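# Lower the held gear onto its shaft, meshing neighbours

## Task

The left gripper starts out holding a gear just over the top of a shaft. Slide the gear onto the shaft until it sits fully down and level, with its teeth engaged with both neighbouring gears. Forcing or wedging it too hard ends the attempt.

## Robot and tools

Robot: two arms, left_arm and right_arm, each ending in a two-finger gripper with a wrist camera (cam_left_wrist, cam_right_wrist, both 896x504). Here only the left gripper carries the gear; the right arm can stay put. Base poses (scene frame): left_arm at (-0.046, +0.289, +0.036) m, right_arm at (-0.030, -0.340, +0.022) m, each rotated only slightly about z. A camera stand sits behind the arms.

Frames. Scene frame: origin at table-top height between the two nominal bases, +z up, +x out over the table, left_arm on the +y side (image left/right does not match arm names). Reported hand positions (metres), orientations (quat_wxyz), velocities and targets are in the scene frame. Motion offsets, however, are along each Hand target's own axes. Gripper axes: fingers point along its +z, open and close along its y. end_effector_position is the point between the pads, roughly 1 cm short of the fingertips. Printed poses may be off by a few cm, more at long reach.

Shared row format (execute_actions and move): one flat list of 14 numbers, each in [-1, 1], always for both arms: left dx, dy, dz, rx, ry, rz, opening, then right dx, dy, dz, rx, ry, rz, opening. dx..rz are an offset (not a pose) from that arm's Hand target as it stood when the action or move began, along that target's own axes; 1.0 = 0.6 m or 180 degrees; rx, ry, rz form one rotation vector. Opening is absolute: +1 fully open (0.094 m), -1 closed. To keep an arm still send six zeros; to keep a gripper as is, resend its current opening (0 is itself a command, e.g. half-open, which would release the gear).

execute_actions(actions, cameras): actions is a list of actions; each action is a table of up to 15 rows of 14 numbers, one row per 1/30 s step; a short table repeats its final row. Every row counts from the action's starting Hand target, not the previous row, and a new action re-bases, so repeating an offset keeps moving. Empty list just returns state and images. cameras: list of names; omitted/null/["all"] = all, [] = none, an unknown name invalidates the call.

move(target, speed, blend, opening_speed, blocking, cameras): straight-line path toward target, one 14-number row or a list of up to 15 rows, all offsets from the same starting Hand targets. speed: m/s, 0.002 to 2.9, default 0.25 (turning at up to twice that in rad/s), single value or one per target. blend: corner rounding in m for lists. opening_speed: rate on the -1..+1 scale per second, at least 0.2. blocking=false returns after about 0.5 s while motion continues. Paths share a 10 s cap, do not avoid obstacles, and the gripper lags and can overshoot speed, worse when fast or fully stretched. Do not route near an arm's own base. Result adds a "move:" line with the ending (done, off_target, moving, held, fault) and limits (paced = pose clipped, held = steps withheld). done means within 10 mm and 2 degrees; it says nothing about contact.

wait(seconds 0 to 10): let the scene run holding commands. stop(): brake a running move. zoom_image(camera, region [x0, y0, x1, y1] pixels, max 504 each side) enlarges part of the newest image of a wrist camera. finished_scene(scene): ends the scene with its number; irreversible, and the gear must stay seated without the robot; call nothing else in that reply.

Control behaviour: commanded orientation is clipped to within 40 degrees of the measured one each step; "Hand target" in results is your last command after clipping, and the base for next offsets. Grippers often rest short or tilted because of friction and weight; small moves may not happen or go sideways. Check the result's position and quaternion after each move, correct tilt, and if it rests short send the gap as an offset. A blocked arm keeps pushing until you command it back beyond the gripper.

Gripping: grip_measured is the measured opening on the command scale. Keep the gear's grip closed; to release, command an opening well above grip_measured, only once the gear is seated and at rest.

Results also show joint positions, joint torques (wrap at ±28 N m on joints 1-3), joint velocities ("within noise" means settled), Tool commands, step readings for actions, and camera calibration lines.

Avoid: fast or deep pushes down on the shaft (press lightly, small steps, slow speed), dropping the gear or releasing it while moving, anything leaving the table, arms or cameras touching each other or pressing cables, and holding a stretched arm long (MOTOR HOT at 75 °C, fault fold at 90 °C).

Each tool is called after "Call:" as name([rows], argument=value, ...), one row to a line, values as JSON.

## Session

Call:
execute_actions(actions=[])

Scene clock: 0.00 s.
left_arm: end_effector_position=(+0.2330, +0.1337, +0.1579) grip_measured=-0.641 end_effector_quat_wxyz=(+0.008, +0.861, +0.508, +0.008) | right_arm: end_effector_position=(+0.3508, -0.3500, +0.4239) grip_measured=+1.000 end_effector_quat_wxyz=(+0.707, +0.010, +0.707, -0.010)
Joint positions: left_arm=[-0.502 1.731 1.476 -1.294 -0.006 1.563 0.017] | right_arm=[0 1.047 1.047 0 0 0 0.094]
Joint velocities: within noise
Joint torques (N m): no reading
Heat: left arm: 40 °C; right arm: 37 °C.
Hand target: left_arm +0.2351, +0.1323, +0.1634; +0.017, +0.861, +0.508, +0.013 | right_arm +0.3484, -0.3499, +0.4345; +0.717, +0.009, +0.697, -0.010
Tool commands: left_gripper/opening=-1.0 right_gripper/opening=+1.0

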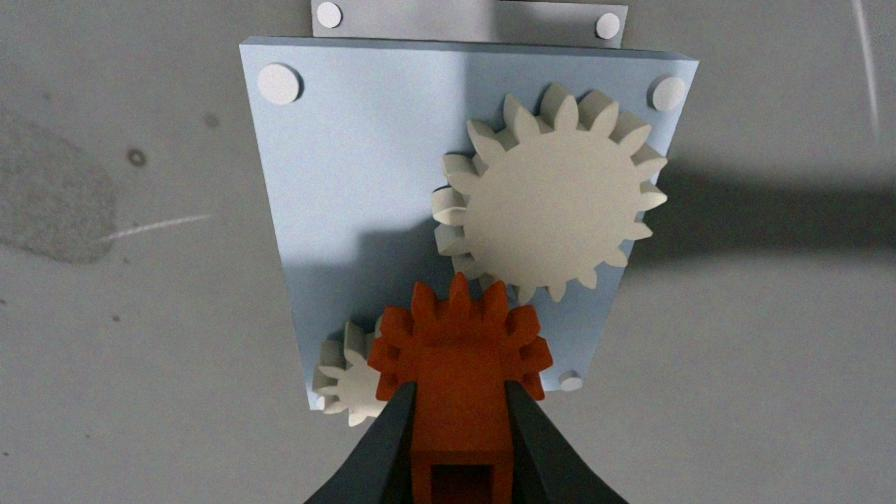

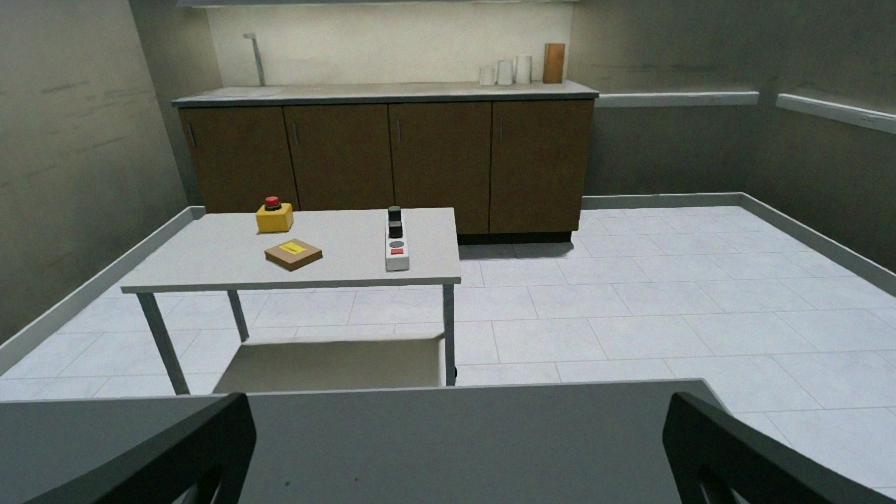

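Call:
zoom_image(camera="cam_left_wrist", region=[280, 240, 620, 460])

Call:
move(target=[0,0,0,0,0,0,-1,-0.2,-0.1333,0.25,0,0,0,1])

Scaled by 1.482 from the camera's 896x504 image, which has a finer 1280x720 frame.

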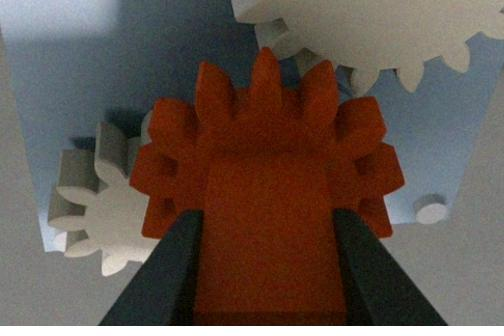

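Scene clock: 14.93 s.
left_arm: end_effector_position=(+0.2330, +0.1337, +0.1579) grip_measured=-0.641 end_effector_quat_wxyz=(+0.008, +0.861, +0.508, +0.008) | right_arm: end_effector_position=(+0.4920, -0.4333, +0.5534) grip_measured=+1.000 end_effector_quat_wxyz=(+0.712, +0.013, +0.702, -0.014)
Joint positions: left_arm=[-0.502 1.731 1.476 -1.294 -0.006 1.563 0.017] | right_arm=[-0.218 1.838 2.283 -0.43 -0.207 0.001 0.094]
Joint velocities: within noise
Joint torques (N m): left_arm=[-0.28 -8.18 7.56 0.35 0.08 0.18] | right_arm=[-0.38 -7.95 7.77 1.98 -0.21 0.03]
Heat: left arm: 39 °C; right arm: 39 °C.
Hand target: left_arm +0.2351, +0.1323, +0.1634; +0.017, +0.861, +0.508, +0.013 | right_arm +0.4928, -0.4338, +0.5586; +0.717, +0.009, +0.697, -0.009
Off the commanded pose: left_arm 0.006 m, 1 deg | right_arm 0.005 m, 1 deg.
move: done
camera_calibration:
cam_right_wrist: T_world_to_cam=[[-0.0312711, -0.999507, 0.00289955, -0.41768], [-0.395134, 0.00969758, -0.918572, 0.747241], [0.918091, -0.0298705, -0.395242, -0.15504], [0, 0, 0, 1]] pos_world=[0.42454, -0.429351, 0.626327]

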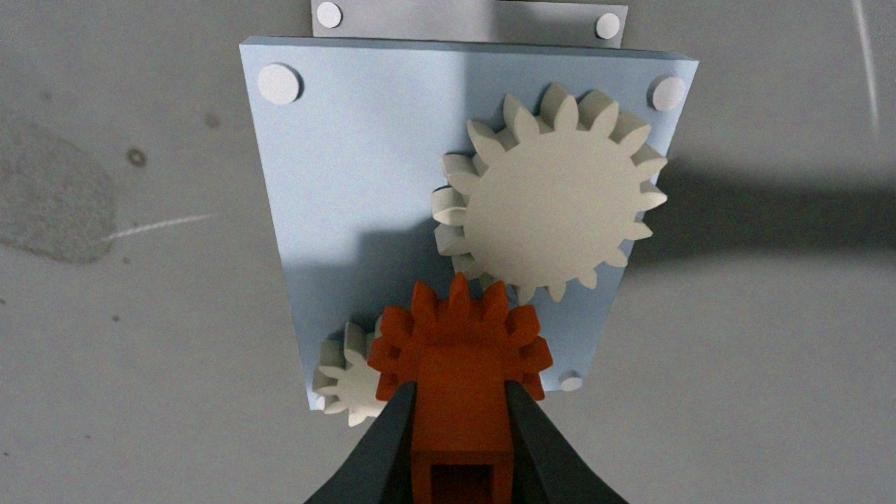

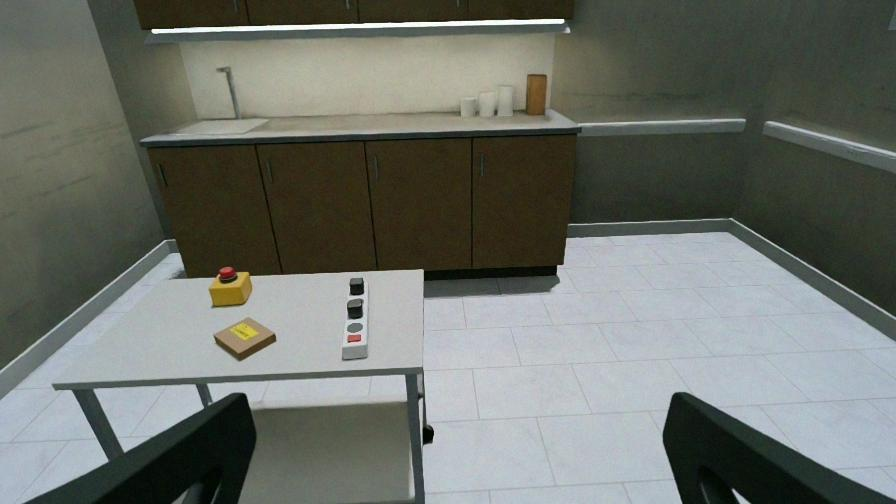

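Call:
move(target=[0,0,0,0,0,0,-1,0.58,0.45,-0.338,-0.5,0,0,1])

Scene clock: 35.63 s.
left_arm: end_effector_position=(+0.2330, +0.1337, +0.1579) grip_measured=-0.641 end_effector_quat_wxyz=(+0.008, +0.861, +0.508, +0.008) | right_arm: end_effector_position=(+0.3100, -0.1604, +0.2072) grip_measured=+1.000 end_effector_quat_wxyz=(+0.510, -0.492, +0.513, +0.485)
Joint positions: left_arm=[-0.502 1.731 1.476 -1.294 -0.006 1.563 0.017] | right_arm=[0.043 1.78 0.789 0.824 -1.507 -0.171 0.094]
Joint velocities: within noise
Joint torques (N m): left_arm=[-0.28 -8.16 7.62 0.36 0.08 0.18] | right_arm=[0.54 -6.9 4.52 1.67 -0.29 -0.2]
Heat: left arm: 38 °C; right arm: 39 °C.
Hand target: left_arm +0.2351, +0.1323, +0.1634; +0.017, +0.861, +0.508, +0.013 | right_arm +0.3071, -0.1586, +0.2052; +0.514, -0.500, +0.500, +0.486
Off the commanded pose: left_arm 0.006 m, 1 deg | right_arm 0.004 m, 2 deg.
move: done
camera_calibration:
cam_right_wrist: T_world_to_cam=[[0.999231, -0.0388744, 0.00519427, -0.31556], [-0.0115548, -0.418357, -0.908209, 0.165094], [0.0374791, 0.90745, -0.418485, 0.311472], [0, 0, 0, 1]] pos_world=[0.305551, -0.225845, 0.281925]

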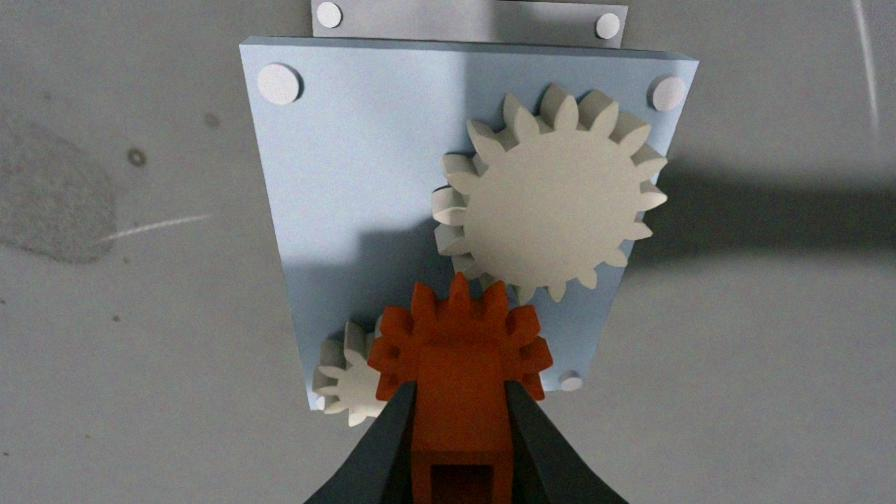

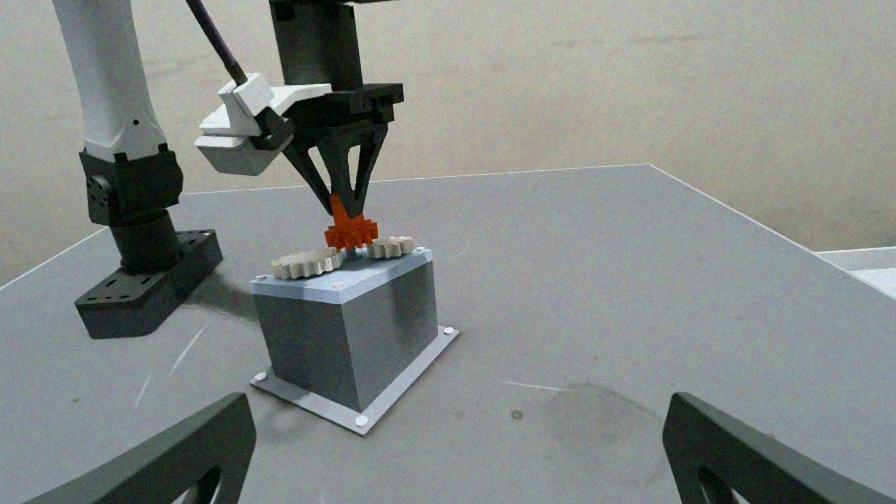

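Call:
zoom_image(camera="cam_right_wrist", region=[250, 160, 450, 310])

Scaled by 2.520 from the camera's 896x504 image, which has a finer 1280x720 frame.

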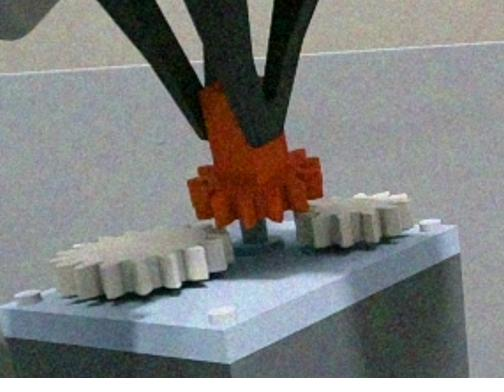

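Call:
move(target=[0,0,0,0,0,0,-1,0.02,0.067,0.133,0,0,0,1])

Call:
zoom_image(camera="cam_right_wrist", region=[260, 140, 500, 320])

Scene clock: 55.10 s.
left_arm: end_effector_position=(+0.2330, +0.1337, +0.1579) grip_measured=-0.641 end_effector_quat_wxyz=(+0.008, +0.861, +0.508, +0.008) | right_arm: end_effector_position=(+0.2677, -0.0794, +0.1966) grip_measured=+1.000 end_effector_quat_wxyz=(+0.511, -0.505, +0.496, +0.487)
Joint positions: left_arm=[-0.502 1.731 1.476 -1.294 -0.006 1.563 0.017] | right_arm=[0.311 1.78 0.65 1.123 -1.272 -0.041 0.094]
Joint velocities: within noise
Joint torques (N m): left_arm=[-0.31 -8.1 7.6 0.35 0.08 0.17] | right_arm=[0.72 -5.72 3.93 1.83 0.09 0.07]
Heat: left arm: 39 °C; right arm: 38 °C.
Hand target: left_arm +0.2351, +0.1323, +0.1634; +0.017, +0.861, +0.508, +0.013 | right_arm +0.2692, -0.0777, +0.1921; +0.513, -0.500, +0.500, +0.486
Off the commanded pose: left_arm 0.006 m, 1 deg | right_arm 0.005 m, 1 deg.
move: done
camera_calibration:
cam_right_wrist: T_world_to_cam=[[0.999356, -0.00772703, 0.0350301, -0.273475], [0.0287545, -0.411297, -0.911048, 0.179087], [0.0214475, 0.911469, -0.41081, 0.238211], [0, 0, 0, 1]] pos_world=[0.26304, -0.145577, 0.270596]

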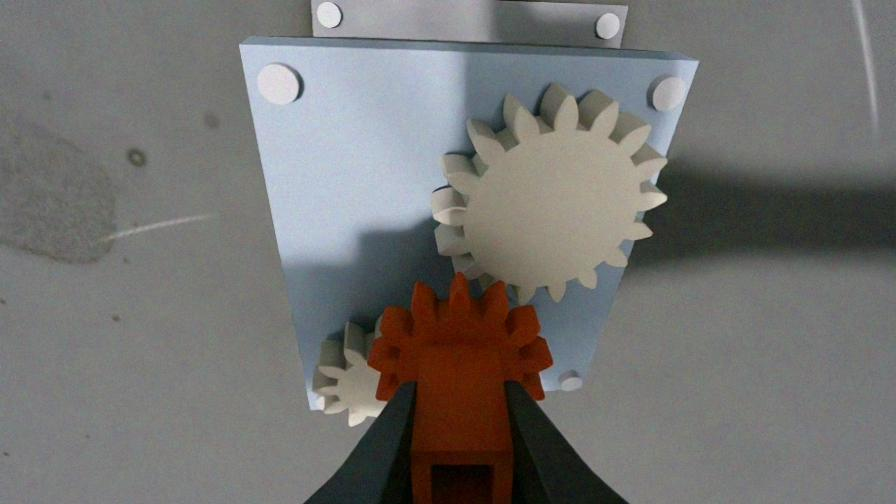

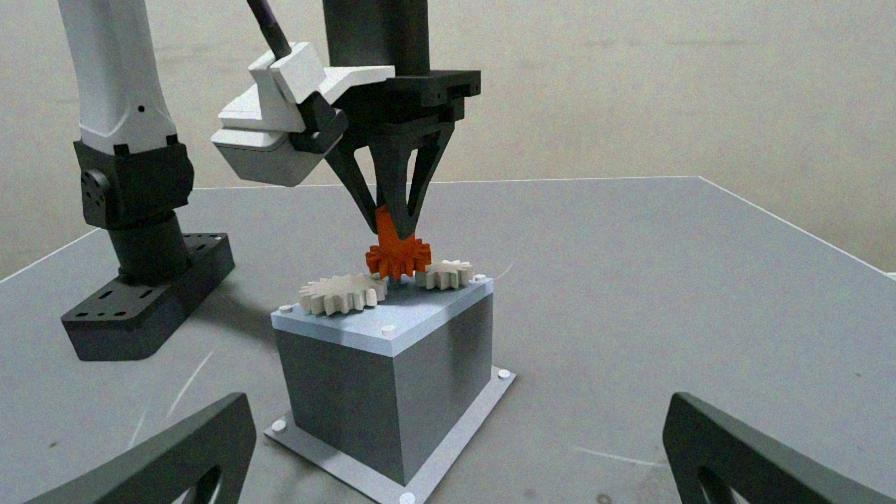

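Scaled by 2.100 from the camera's 896x504 image, which has a finer 1280x720 frame.

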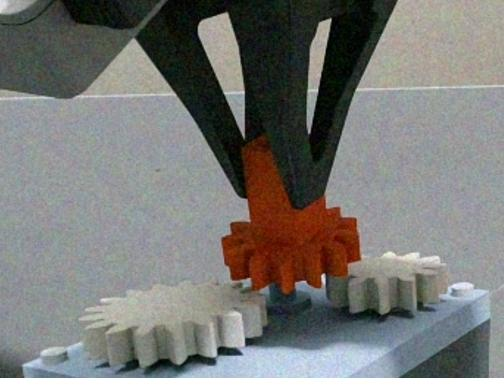

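Call:
move(target=[0,0,0,0,0,0,-1,0.12,0.032,0.055,0,-0.122,0,1])

Call:
zoom_image(camera="cam_right_wrist", region=[300, 140, 600, 320])

Scene clock: 79.20 s.
left_arm: end_effector_position=(+0.2330, +0.1337, +0.1579) grip_measured=-0.641 end_effector_quat_wxyz=(+0.008, +0.861, +0.508, +0.008) | right_arm: end_effector_position=(+0.2485, -0.0478, +0.1039) grip_measured=+1.000 end_effector_quat_wxyz=(-0.460, +0.487, -0.526, -0.524)
Joint positions: left_arm=[-0.502 1.731 1.476 -1.294 -0.006 1.563 0.017] | right_arm=[0.422 2.146 0.613 1.458 -1.201 0.033 0.094]
Joint velocities: within noise
Joint torques (N m): left_arm=[-0.27 -8.13 7.6 0.36 0.06 0.18] | right_arm=[0.64 -7.31 4.14 2.94 -0.03 -0.19]
Heat: left arm: 39 °C; right arm: 38 °C.
Hand target: left_arm +0.2351, +0.1323, +0.1634; +0.017, +0.861, +0.508, +0.013 | right_arm +0.2530, -0.0443, +0.1196; +0.599, -0.398, +0.393, +0.573
Off the commanded pose: left_arm 0.006 m, 1 deg | right_arm 0.017 m, 25 deg.
joint sent to its limit (right arm) — joint 4 (wrist pitch), upper limit. The joint targets are off in orientation, not in position.
move: off_target (right_arm)
camera_calibration:
cam_right_wrist: T_world_to_cam=[[0.994318, 0.0298935, -0.102169, -0.233452], [-0.079042, -0.43556, -0.896683, 0.132384], [-0.0713058, 0.899663, -0.430722, 0.196344], [0, 0, 0, 1]] pos_world=[0.25659, -0.112004, 0.179425]

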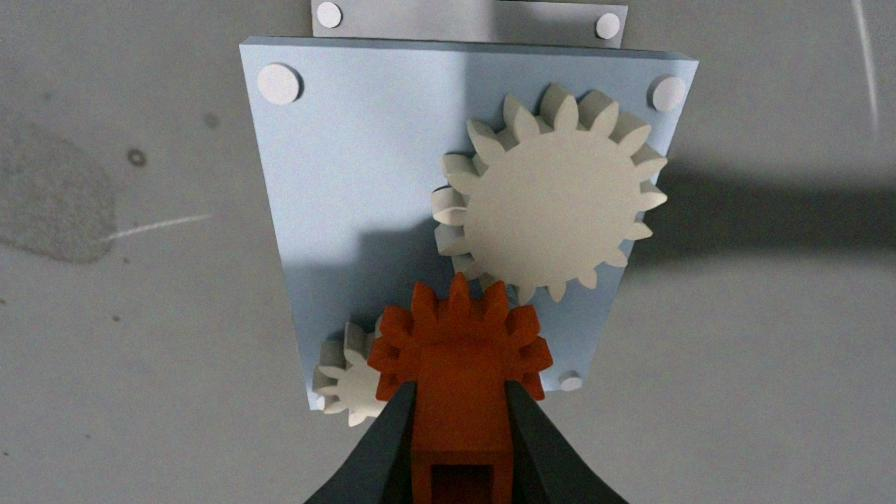

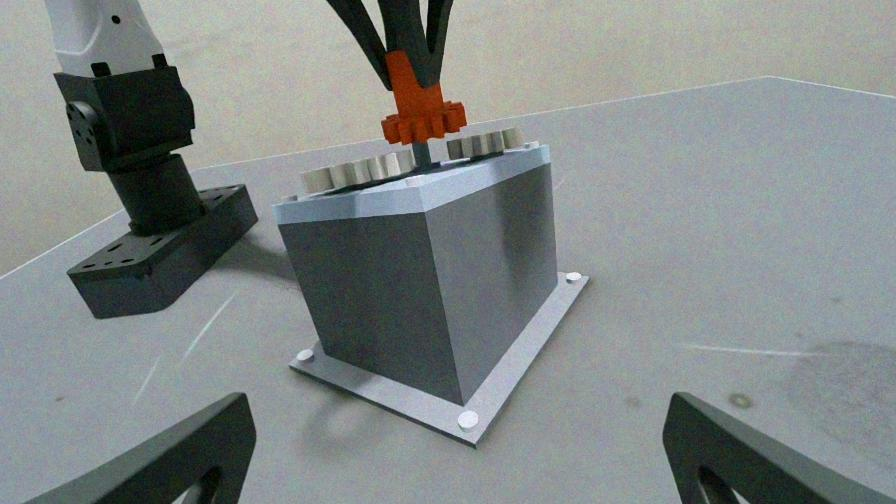

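Scaled by 1.680 from the camera's 896x504 image, which has a finer 1280x720 frame.

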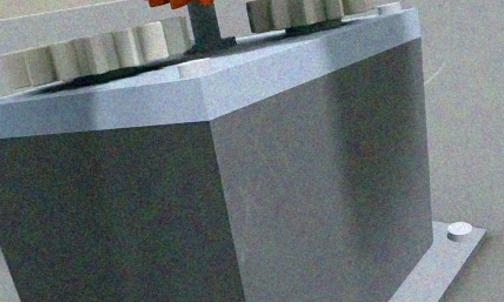

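Call:
zoom_image(camera="cam_right_wrist", region=[300, 20, 560, 210])

Scaled by 1.938 from the camera's 896x504 image, which has a finer 1280x720 frame.

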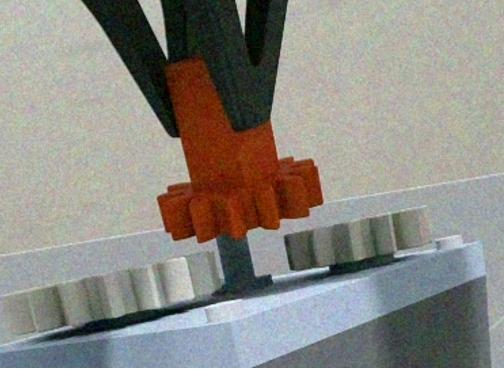

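Call:
move([
  [0,0,-0.025,0,0,0,-1,0,0,0,0,0,0,1],
  [0.067,0,-0.025,0,0,0,-1,0,0,0,0,0,0,1],
], speed=0.1)

Call:
zoom_image(camera="cam_left_wrist", region=[280, 160, 620, 460])

Call:
zoom_image(camera="cam_right_wrist", region=[300, 20, 560, 210])

Scene clock: 159.30 s.
left_arm: end_effector_position=(+0.2512, +0.1696, +0.1710) grip_measured=-0.641 end_effector_quat_wxyz=(+0.008, +0.858, +0.513, +0.010) | right_arm: end_effector_position=(+0.2485, -0.0478, +0.1039) grip_measured=+1.000 end_effector_quat_wxyz=(-0.462, +0.488, -0.525, -0.523)
Joint positions: left_arm=[-0.376 1.731 1.528 -1.342 -0.006 1.678 0.017] | right_arm=[0.422 2.146 0.613 1.458 -1.201 0.028 0.094]
Joint velocities: within noise
Joint torques (N m): left_arm=[-0.2 -7.57 9.16 0.22 0.12 0.26] | right_arm=[0.57 -7.36 4.15 2.96 -0.06 -0.18]
Heat: left arm: 39 °C; right arm: 43 °C.
Hand target: left_arm +0.2540, +0.1677, +0.1786; +0.017, +0.861, +0.508, +0.013 | right_arm +0.2530, -0.0443, +0.1196; +0.599, -0.398, +0.393, +0.573
Off the commanded pose: left_arm 0.008 m, 1 deg | right_arm 0.017 m, 25 deg.
joint sent to its limit (right arm) — joint 4 (wrist pitch), upper limit. The joint targets are off in orientation, not in position.
move: off_target (right_arm)
camera_calibration:
cam_left_wrist: T_world_to_cam=[[-0.865325, 0.500367, -0.0290843, 0.141366], [0.43771, 0.782688, 0.442504, -0.281557], [0.244178, 0.370179, -0.896295, 0.115974], [0, 0, 0, 1]] pos_world=[0.21725, 0.106705, 0.232649]
cam_right_wrist: T_world_to_cam=[[0.99485, 0.0300726, -0.0967912, -0.234134], [-0.0741264, -0.43541, -0.897175, 0.131194], [-0.0691242, 0.89973, -0.430939, 0.195801], [0, 0, 0, 1]] pos_world=[0.256187, -0.112004, 0.17942]

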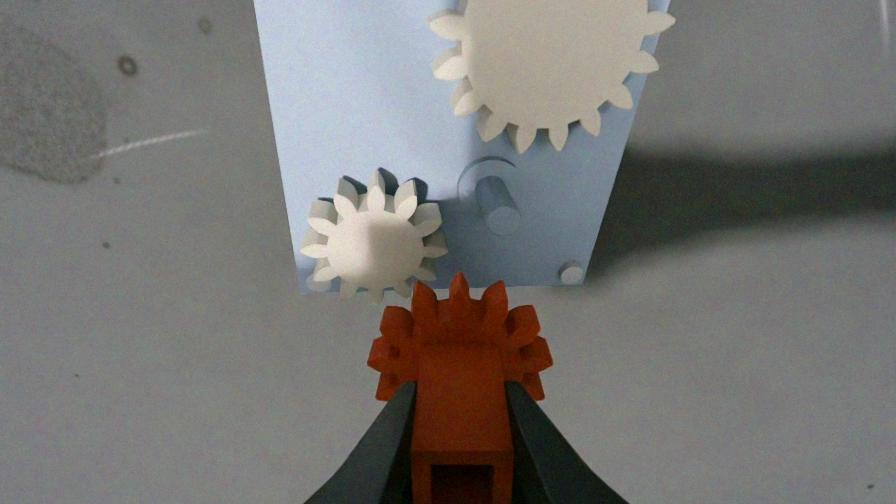

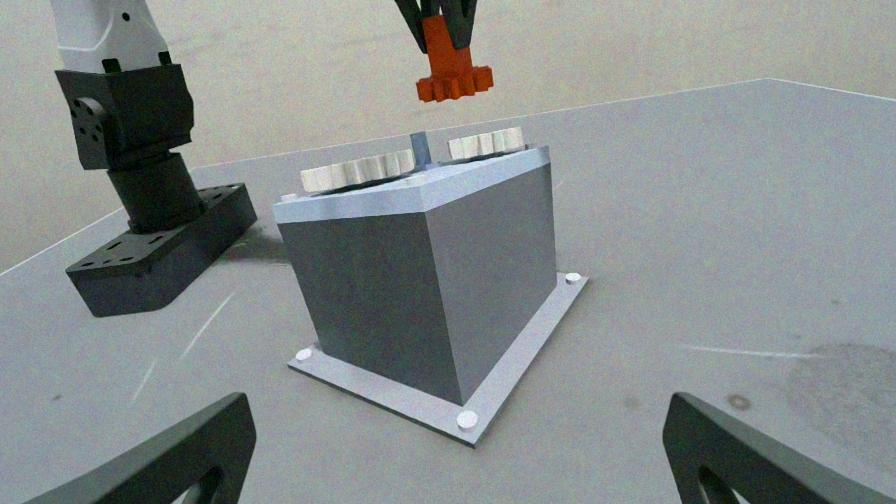

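Scaled by 1.482 from the camera's 896x504 image, which has a finer 1280x720 frame.

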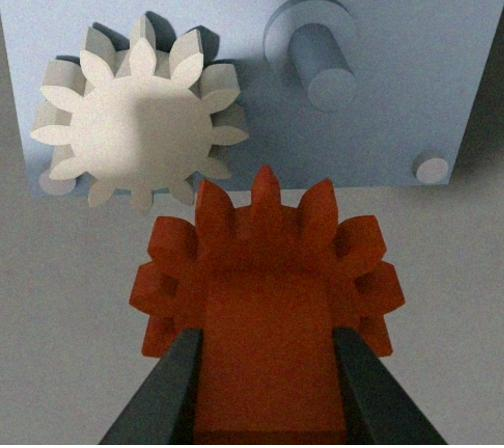

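Scaled by 1.938 from the camera's 896x504 image, which has a finer 1280x720 frame.

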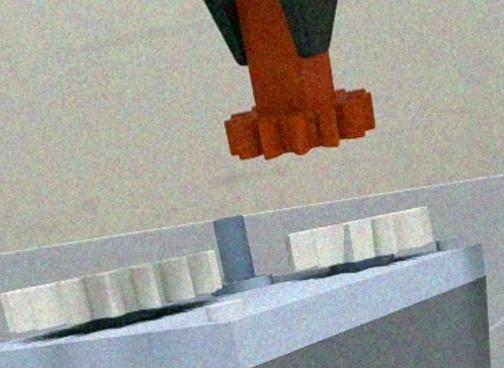

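Call:
zoom_image(camera="cam_left_wrist", region=[350, 250, 570, 420])

Call:
zoom_image(camera="cam_left_wrist", region=[290, 140, 540, 310])

Scaled by 2.291 from the camera's 896x504 image, which has a finer 1280x720 frame.

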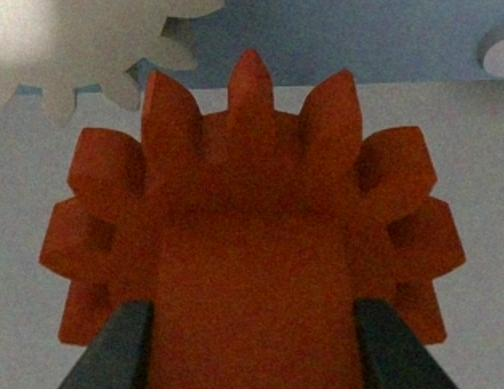

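Scaled by 2.016 from the camera's 896x504 image, which has a finer 1280x720 frame.

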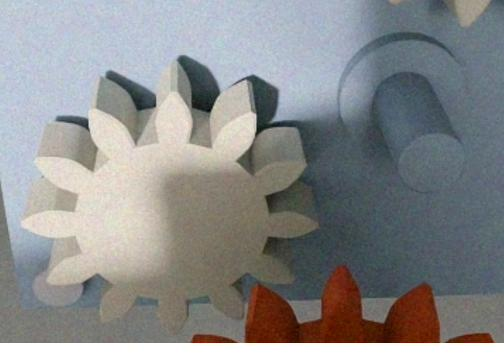

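Call:
move(target=[-0.0428,-0.0154,0,0.022,-0.0118,0,-1,0,0,0,0,0,0,1], speed=0.06)

Call:
zoom_image(camera="cam_right_wrist", region=[320, 60, 520, 210])

Call:
zoom_image(camera="cam_left_wrist", region=[280, 160, 620, 460])

Scene clock: 330.43 s.
left_arm: end_effector_position=(+0.2324, +0.1547, +0.1735) grip_measured=-0.641 end_effector_quat_wxyz=(-0.010, +0.862, +0.507, -0.017) | right_arm: end_effector_position=(+0.2485, -0.0478, +0.1039) grip_measured=+1.000 end_effector_quat_wxyz=(-0.463, +0.489, -0.524, -0.522)
Joint positions: left_arm=[-0.431 1.746 1.555 -1.414 0.016 1.638 0.017] | right_arm=[0.422 2.146 0.613 1.458 -1.201 0.024 0.094]
Joint velocities: within noise
Joint torques (N m): left_arm=[-0.65 -6.63 9.03 0.07 0.24 0.1] | right_arm=[0.49 -7.27 4.21 2.97 -0.07 -0.11]
Heat: left arm: 43 °C; right arm: 47 °C.
Hand target: left_arm +0.2335, +0.1497, +0.1780; -0.004, +0.861, +0.508, -0.021 | right_arm +0.2530, -0.0443, +0.1196; +0.599, -0.398, +0.393, +0.573
Off the commanded pose: left_arm 0.007 m, 1 deg | right_arm 0.017 m, 25 deg.
joint sent to its limit (right arm) — joint 4 (wrist pitch), upper limit. The joint targets are off in orientation, not in position.
move: off_target (right_arm)
camera_calibration:
cam_left_wrist: T_world_to_cam=[[-0.857685, 0.513395, 0.0283344, 0.118985], [0.477113, 0.774107, 0.416078, -0.265988], [0.191679, 0.370383, -0.908887, 0.142606], [0, 0, 0, 1]] pos_world=[0.201623, 0.0919984, 0.236913]
cam_right_wrist: T_world_to_cam=[[0.995173, 0.0301819, -0.0933802, -0.234516], [-0.0710075, -0.435353, -0.897455, 0.130427], [-0.0677402, 0.899754, -0.431108, 0.195458], [0, 0, 0, 1]] pos_world=[0.255886, -0.112004, 0.179417]

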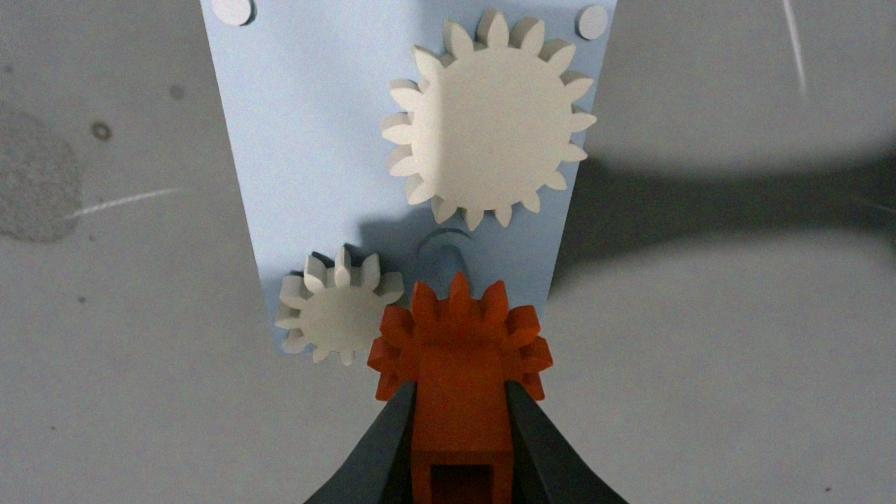

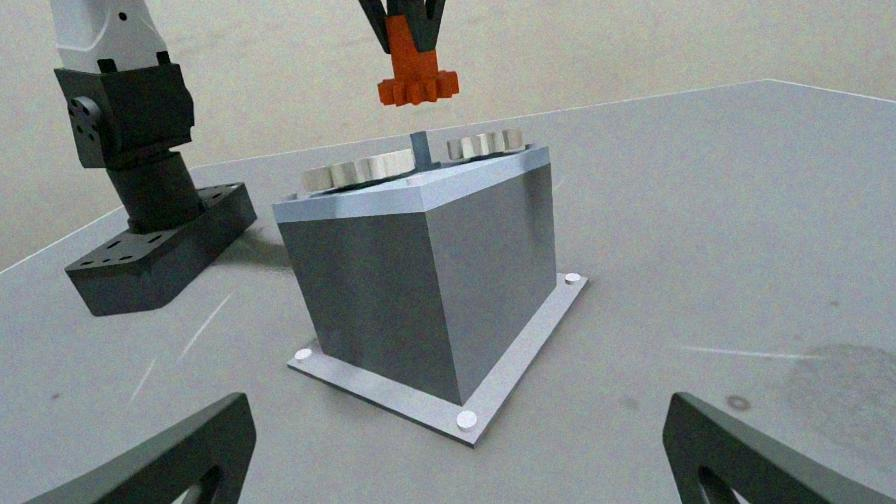

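Scaled by 2.520 from the camera's 896x504 image, which has a finer 1280x720 frame.

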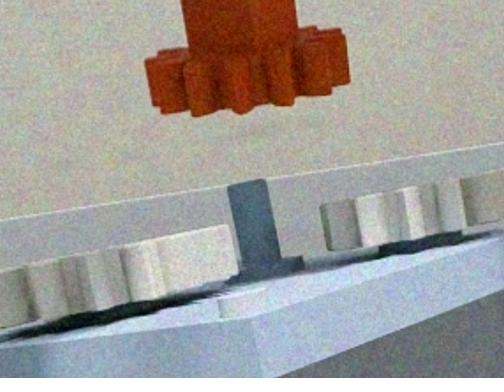

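Scaled by 1.482 from the camera's 896x504 image, which has a finer 1280x720 frame.

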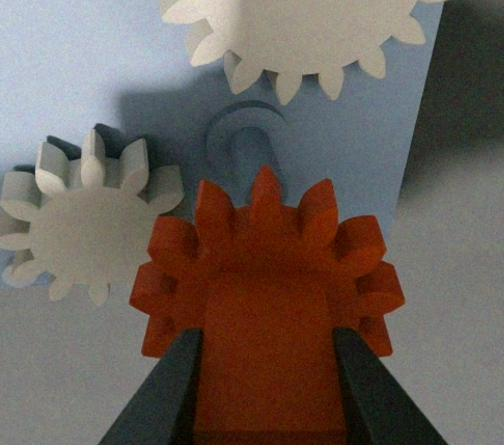

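Call:
move(target=[-0.0067,-0.0007,0.015,0,0,0,-1,0,0,0,0,0,0,1], speed=0.05)

Call:
zoom_image(camera="cam_right_wrist", region=[320, 60, 520, 210])

Call:
zoom_image(camera="cam_left_wrist", region=[280, 160, 620, 460])

Scene clock: 351.67 s.
left_arm: end_effector_position=(+0.2304, +0.1512, +0.1716) grip_measured=-0.641 end_effector_quat_wxyz=(-0.010, +0.862, +0.507, -0.017) | right_arm: end_effector_position=(+0.2485, -0.0478, +0.1039) grip_measured=+1.000 end_effector_quat_wxyz=(-0.463, +0.490, -0.523, -0.521)
Joint positions: left_arm=[-0.444 1.746 1.547 -1.408 0.017 1.625 0.017] | right_arm=[0.422 2.146 0.613 1.458 -1.201 0.022 0.094]
Joint velocities: within noise
Joint torques (N m): left_arm=[-0.77 -7.04 5.98 0.39 0.25 0.11] | right_arm=[0.62 -7.25 4.25 2.97 -0.06 -0.11]
Heat: left arm: 43 °C; right arm: 47 °C.
Hand target: left_arm +0.2308, +0.1463, +0.1692; -0.004, +0.861, +0.508, -0.021 | right_arm +0.2530, -0.0443, +0.1196; +0.599, -0.398, +0.393, +0.573
Off the commanded pose: left_arm 0.005 m, 1 deg | right_arm 0.017 m, 25 deg.
joint sent to its limit (right arm) — joint 4 (wrist pitch), upper limit. The joint targets are off in orientation, not in position.
move: off_target (right_arm)
camera_calibration:
cam_left_wrist: T_world_to_cam=[[-0.858036, 0.512706, 0.0301084, 0.118916], [0.477236, 0.774268, 0.415638, -0.261558], [0.189788, 0.371001, -0.909032, 0.142986], [0, 0, 0, 1]] pos_world=[0.199723, 0.0884991, 0.235112]
cam_right_wrist: T_world_to_cam=[[0.995416, 0.0302449, -0.0907366, -0.234936], [-0.0685968, -0.435347, -0.897646, 0.129926], [-0.0666511, 0.899755, -0.431276, 0.195245], [0, 0, 0, 1]] pos_world=[0.255785, -0.112004, 0.179514]

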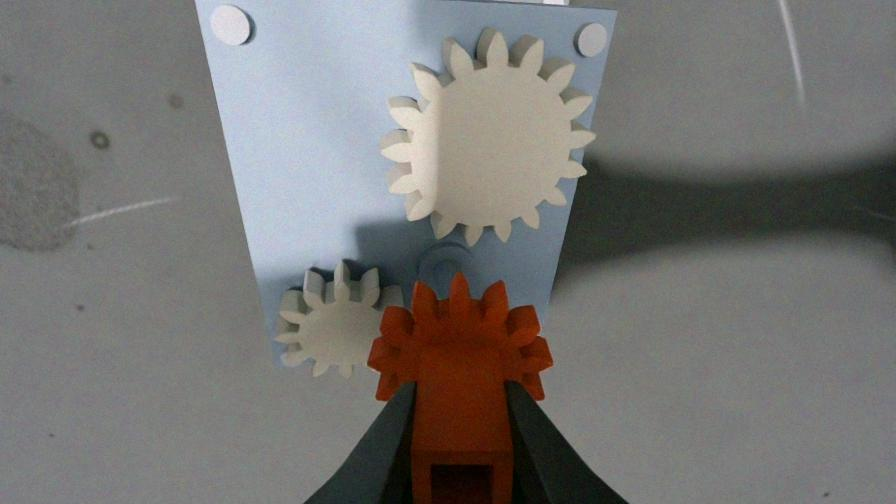

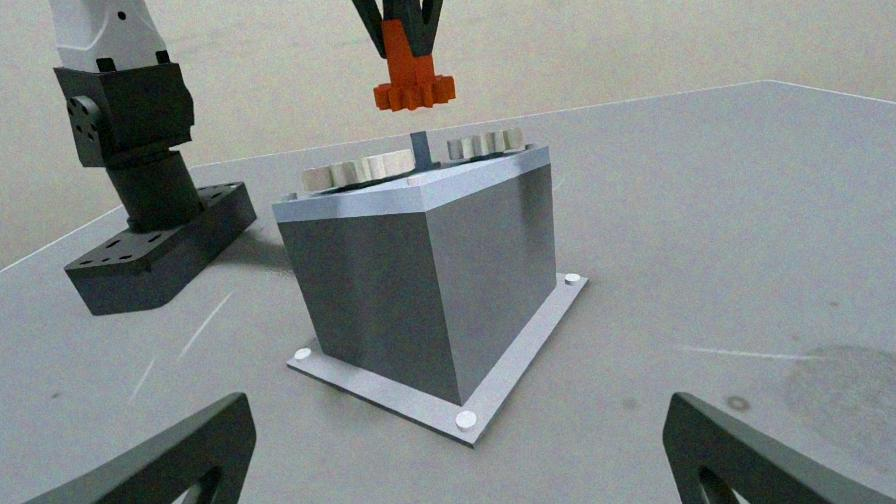

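Scaled by 2.520 from the camera's 896x504 image, which has a finer 1280x720 frame.

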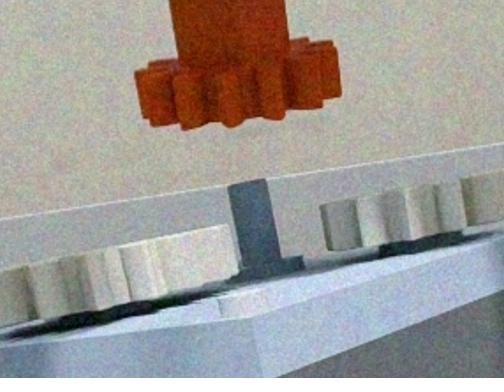

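Scaled by 1.482 from the camera's 896x504 image, which has a finer 1280x720 frame.

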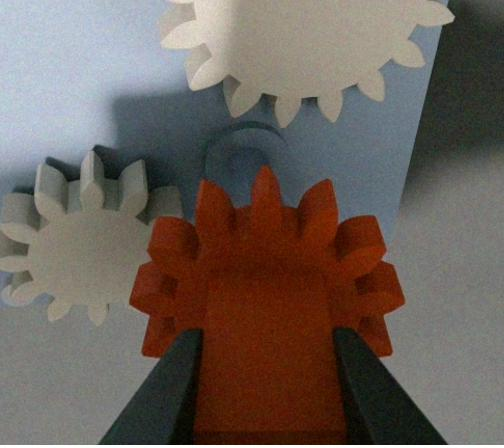

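Call:
move(target=[0,0,0.0133,0,0,0,-1,0,0,0,0,0,0,1], speed=0.05)

Call:
zoom_image(camera="cam_right_wrist", region=[320, 60, 520, 210])

Call:
zoom_image(camera="cam_left_wrist", region=[280, 160, 620, 460])

Scene clock: 364.87 s.
left_arm: end_effector_position=(+0.2304, +0.1511, +0.1633) grip_measured=-0.641 end_effector_quat_wxyz=(-0.011, +0.861, +0.507, -0.018) | right_arm: end_effector_position=(+0.2485, -0.0478, +0.1039) grip_measured=+1.000 end_effector_quat_wxyz=(-0.464, +0.490, -0.523, -0.521)
Joint positions: left_arm=[-0.444 1.746 1.515 -1.376 0.018 1.624 0.017] | right_arm=[0.422 2.146 0.613 1.458 -1.201 0.02 0.094]
Joint velocities: within noise
Joint torques (N m): left_arm=[-0.84 -7.16 5.89 0.36 0.27 0.12] | right_arm=[0.69 -7.25 4.22 2.96 -0.07 -0.07]
Heat: left arm: 40 °C; right arm: 47 °C.
Hand target: left_arm +0.2305, +0.1461, +0.1613; -0.004, +0.861, +0.508, -0.021 | right_arm +0.2530, -0.0443, +0.1196; +0.599, -0.398, +0.393, +0.573
Off the commanded pose: left_arm 0.005 m, 1 deg | right_arm 0.017 m, 25 deg.
joint sent to its limit (right arm) — joint 4 (wrist pitch), upper limit. The joint targets are off in orientation, not in position.
move: off_target (right_arm)
camera_calibration:
cam_left_wrist: T_world_to_cam=[[-0.858573, 0.511762, 0.0308505, 0.119325], [0.47674, 0.774785, 0.415242, -0.257936], [0.188603, 0.371223, -0.909188, 0.135711], [0, 0, 0, 1]] pos_world=[0.199822, 0.0883996, 0.226812]
cam_right_wrist: T_world_to_cam=[[0.995585, 0.030272, -0.0888524, -0.235115], [-0.0668916, -0.435269, -0.897812, 0.129513], [-0.0658533, 0.899791, -0.431322, 0.195039], [0, 0, 0, 1]] pos_world=[0.255584, -0.112004, 0.179512]

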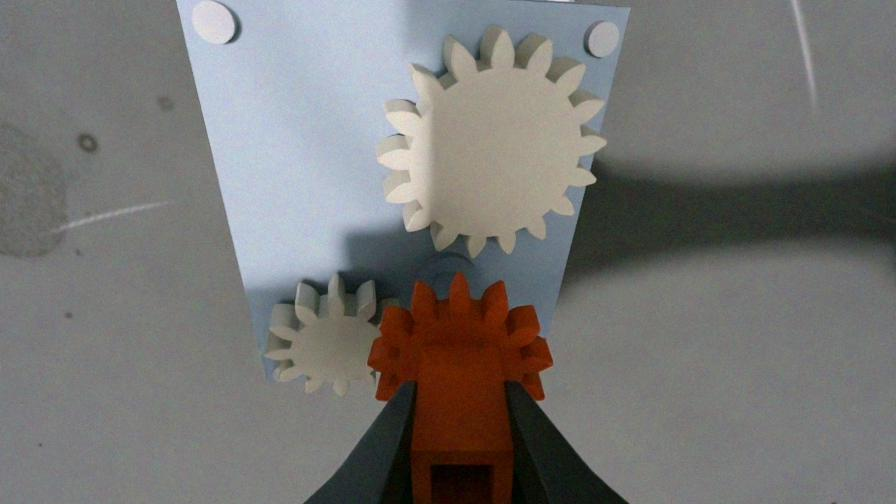

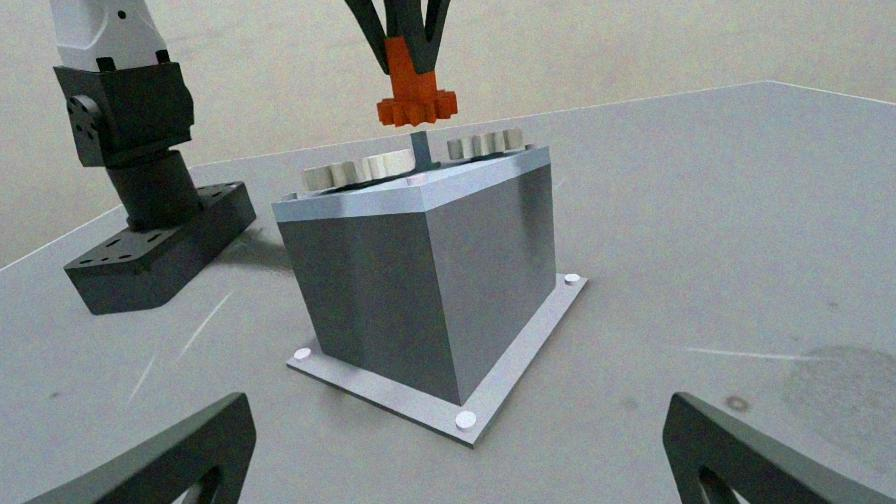

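Scaled by 2.520 from the camera's 896x504 image, which has a finer 1280x720 frame.

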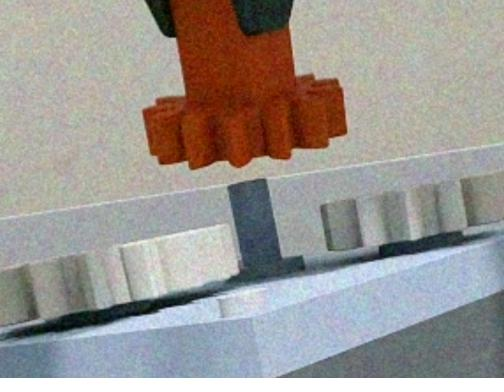

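Scaled by 1.482 from the camera's 896x504 image, which has a finer 1280x720 frame.

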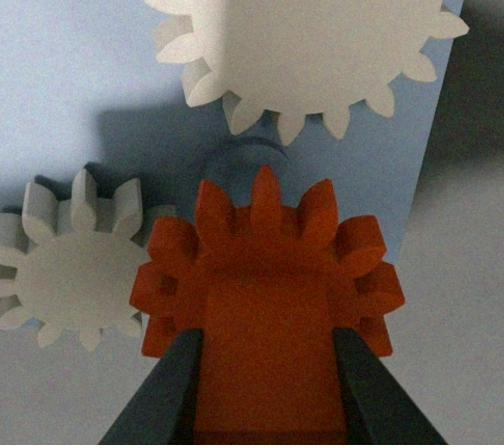

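Call:
move(target=[0,0,0,0,0,0,-1,0.024,-0.127,0.028,-0.113,-0.003,0.046,1])

Call:
zoom_image(camera="cam_right_wrist", region=[320, 60, 520, 210])

Scene clock: 464.50 s.
left_arm: end_effector_position=(+0.2306, +0.1510, +0.1633) grip_measured=-0.641 end_effector_quat_wxyz=(-0.010, +0.861, +0.508, -0.017) | right_arm: end_effector_position=(+0.3293, -0.0223, +0.1069) grip_measured=+1.000 end_effector_quat_wxyz=(-0.402, +0.532, -0.456, -0.590)
Joint positions: left_arm=[-0.444 1.746 1.515 -1.375 0.018 1.623 0.017] | right_arm=[0.381 2.459 1.209 1.458 -1.478 0.317 0.094]
Joint velocities: within noise
Joint torques (N m): left_arm=[-0.8 -7.15 5.97 0.37 0.22 0.08] | right_arm=[-0.36 -10.55 5.42 2.7 -0.11 0.04]
Heat: left arm: 37 °C; right arm: 49 °C.
Hand target: left_arm +0.2306, +0.1461, +0.1613; -0.004, +0.861, +0.508, -0.021 | right_arm +0.3299, -0.0253, +0.1147; -0.479, +0.466, -0.310, -0.676
Off the commanded pose: left_arm 0.005 m, 1 deg | right_arm 0.008 m, 23 deg.
joint sent to its limit (right arm) — joint 4 (wrist pitch), upper limit. The joint targets are off in orientation, not in position.
move: off_target (right_arm)
camera_calibration:
cam_left_wrist: T_world_to_cam=[[-0.858838, 0.511385, 0.0297126, 0.119979], [0.475947, 0.775186, 0.415405, -0.257916], [0.189399, 0.370907, -0.909151, 0.135553], [0, 0, 0, 1]] pos_world=[0.200123, 0.0882997, 0.226812]
cam_right_wrist: T_world_to_cam=[[0.957475, 0.267507, -0.108085, -0.296214], [0.00926269, -0.40293, -0.915184, 0.126219], [-0.288369, 0.875264, -0.388273, 0.24682], [0, 0, 0, 1]] pos_world=[0.353624, -0.085936, 0.179331]

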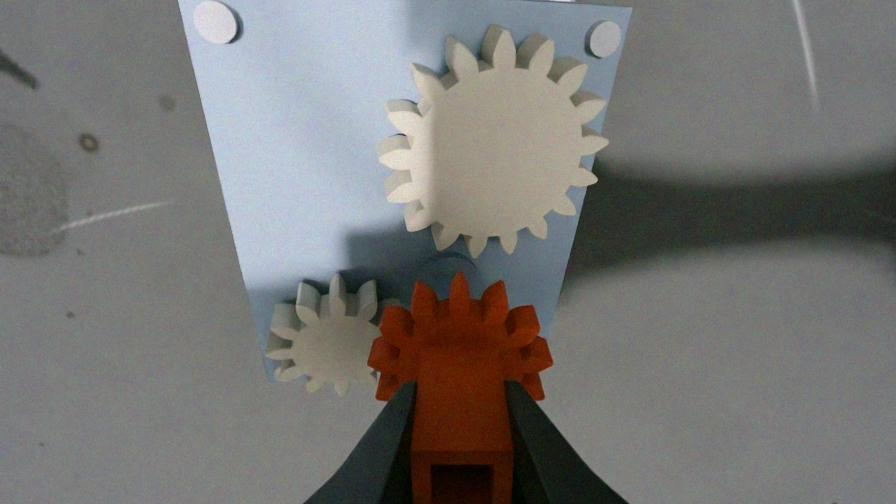

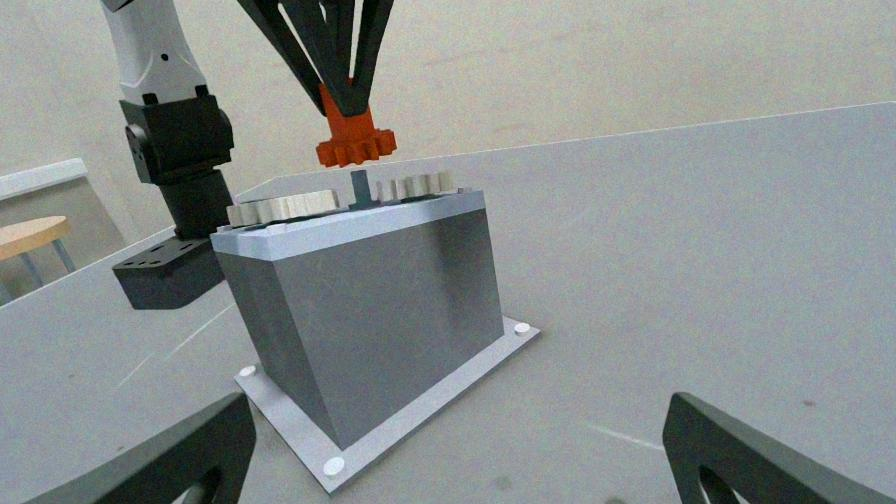

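Scaled by 2.520 from the camera's 896x504 image, which has a finer 1280x720 frame.

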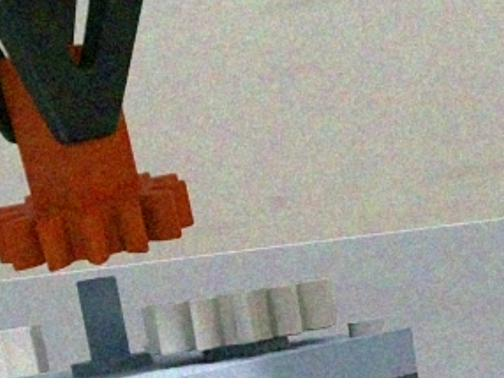

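Call:
zoom_image(camera="cam_right_wrist", region=[270, 70, 470, 220])

Scaled by 2.520 from the camera's 896x504 image, which has a finer 1280x720 frame.

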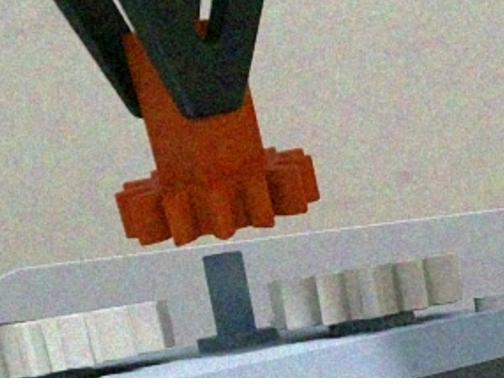

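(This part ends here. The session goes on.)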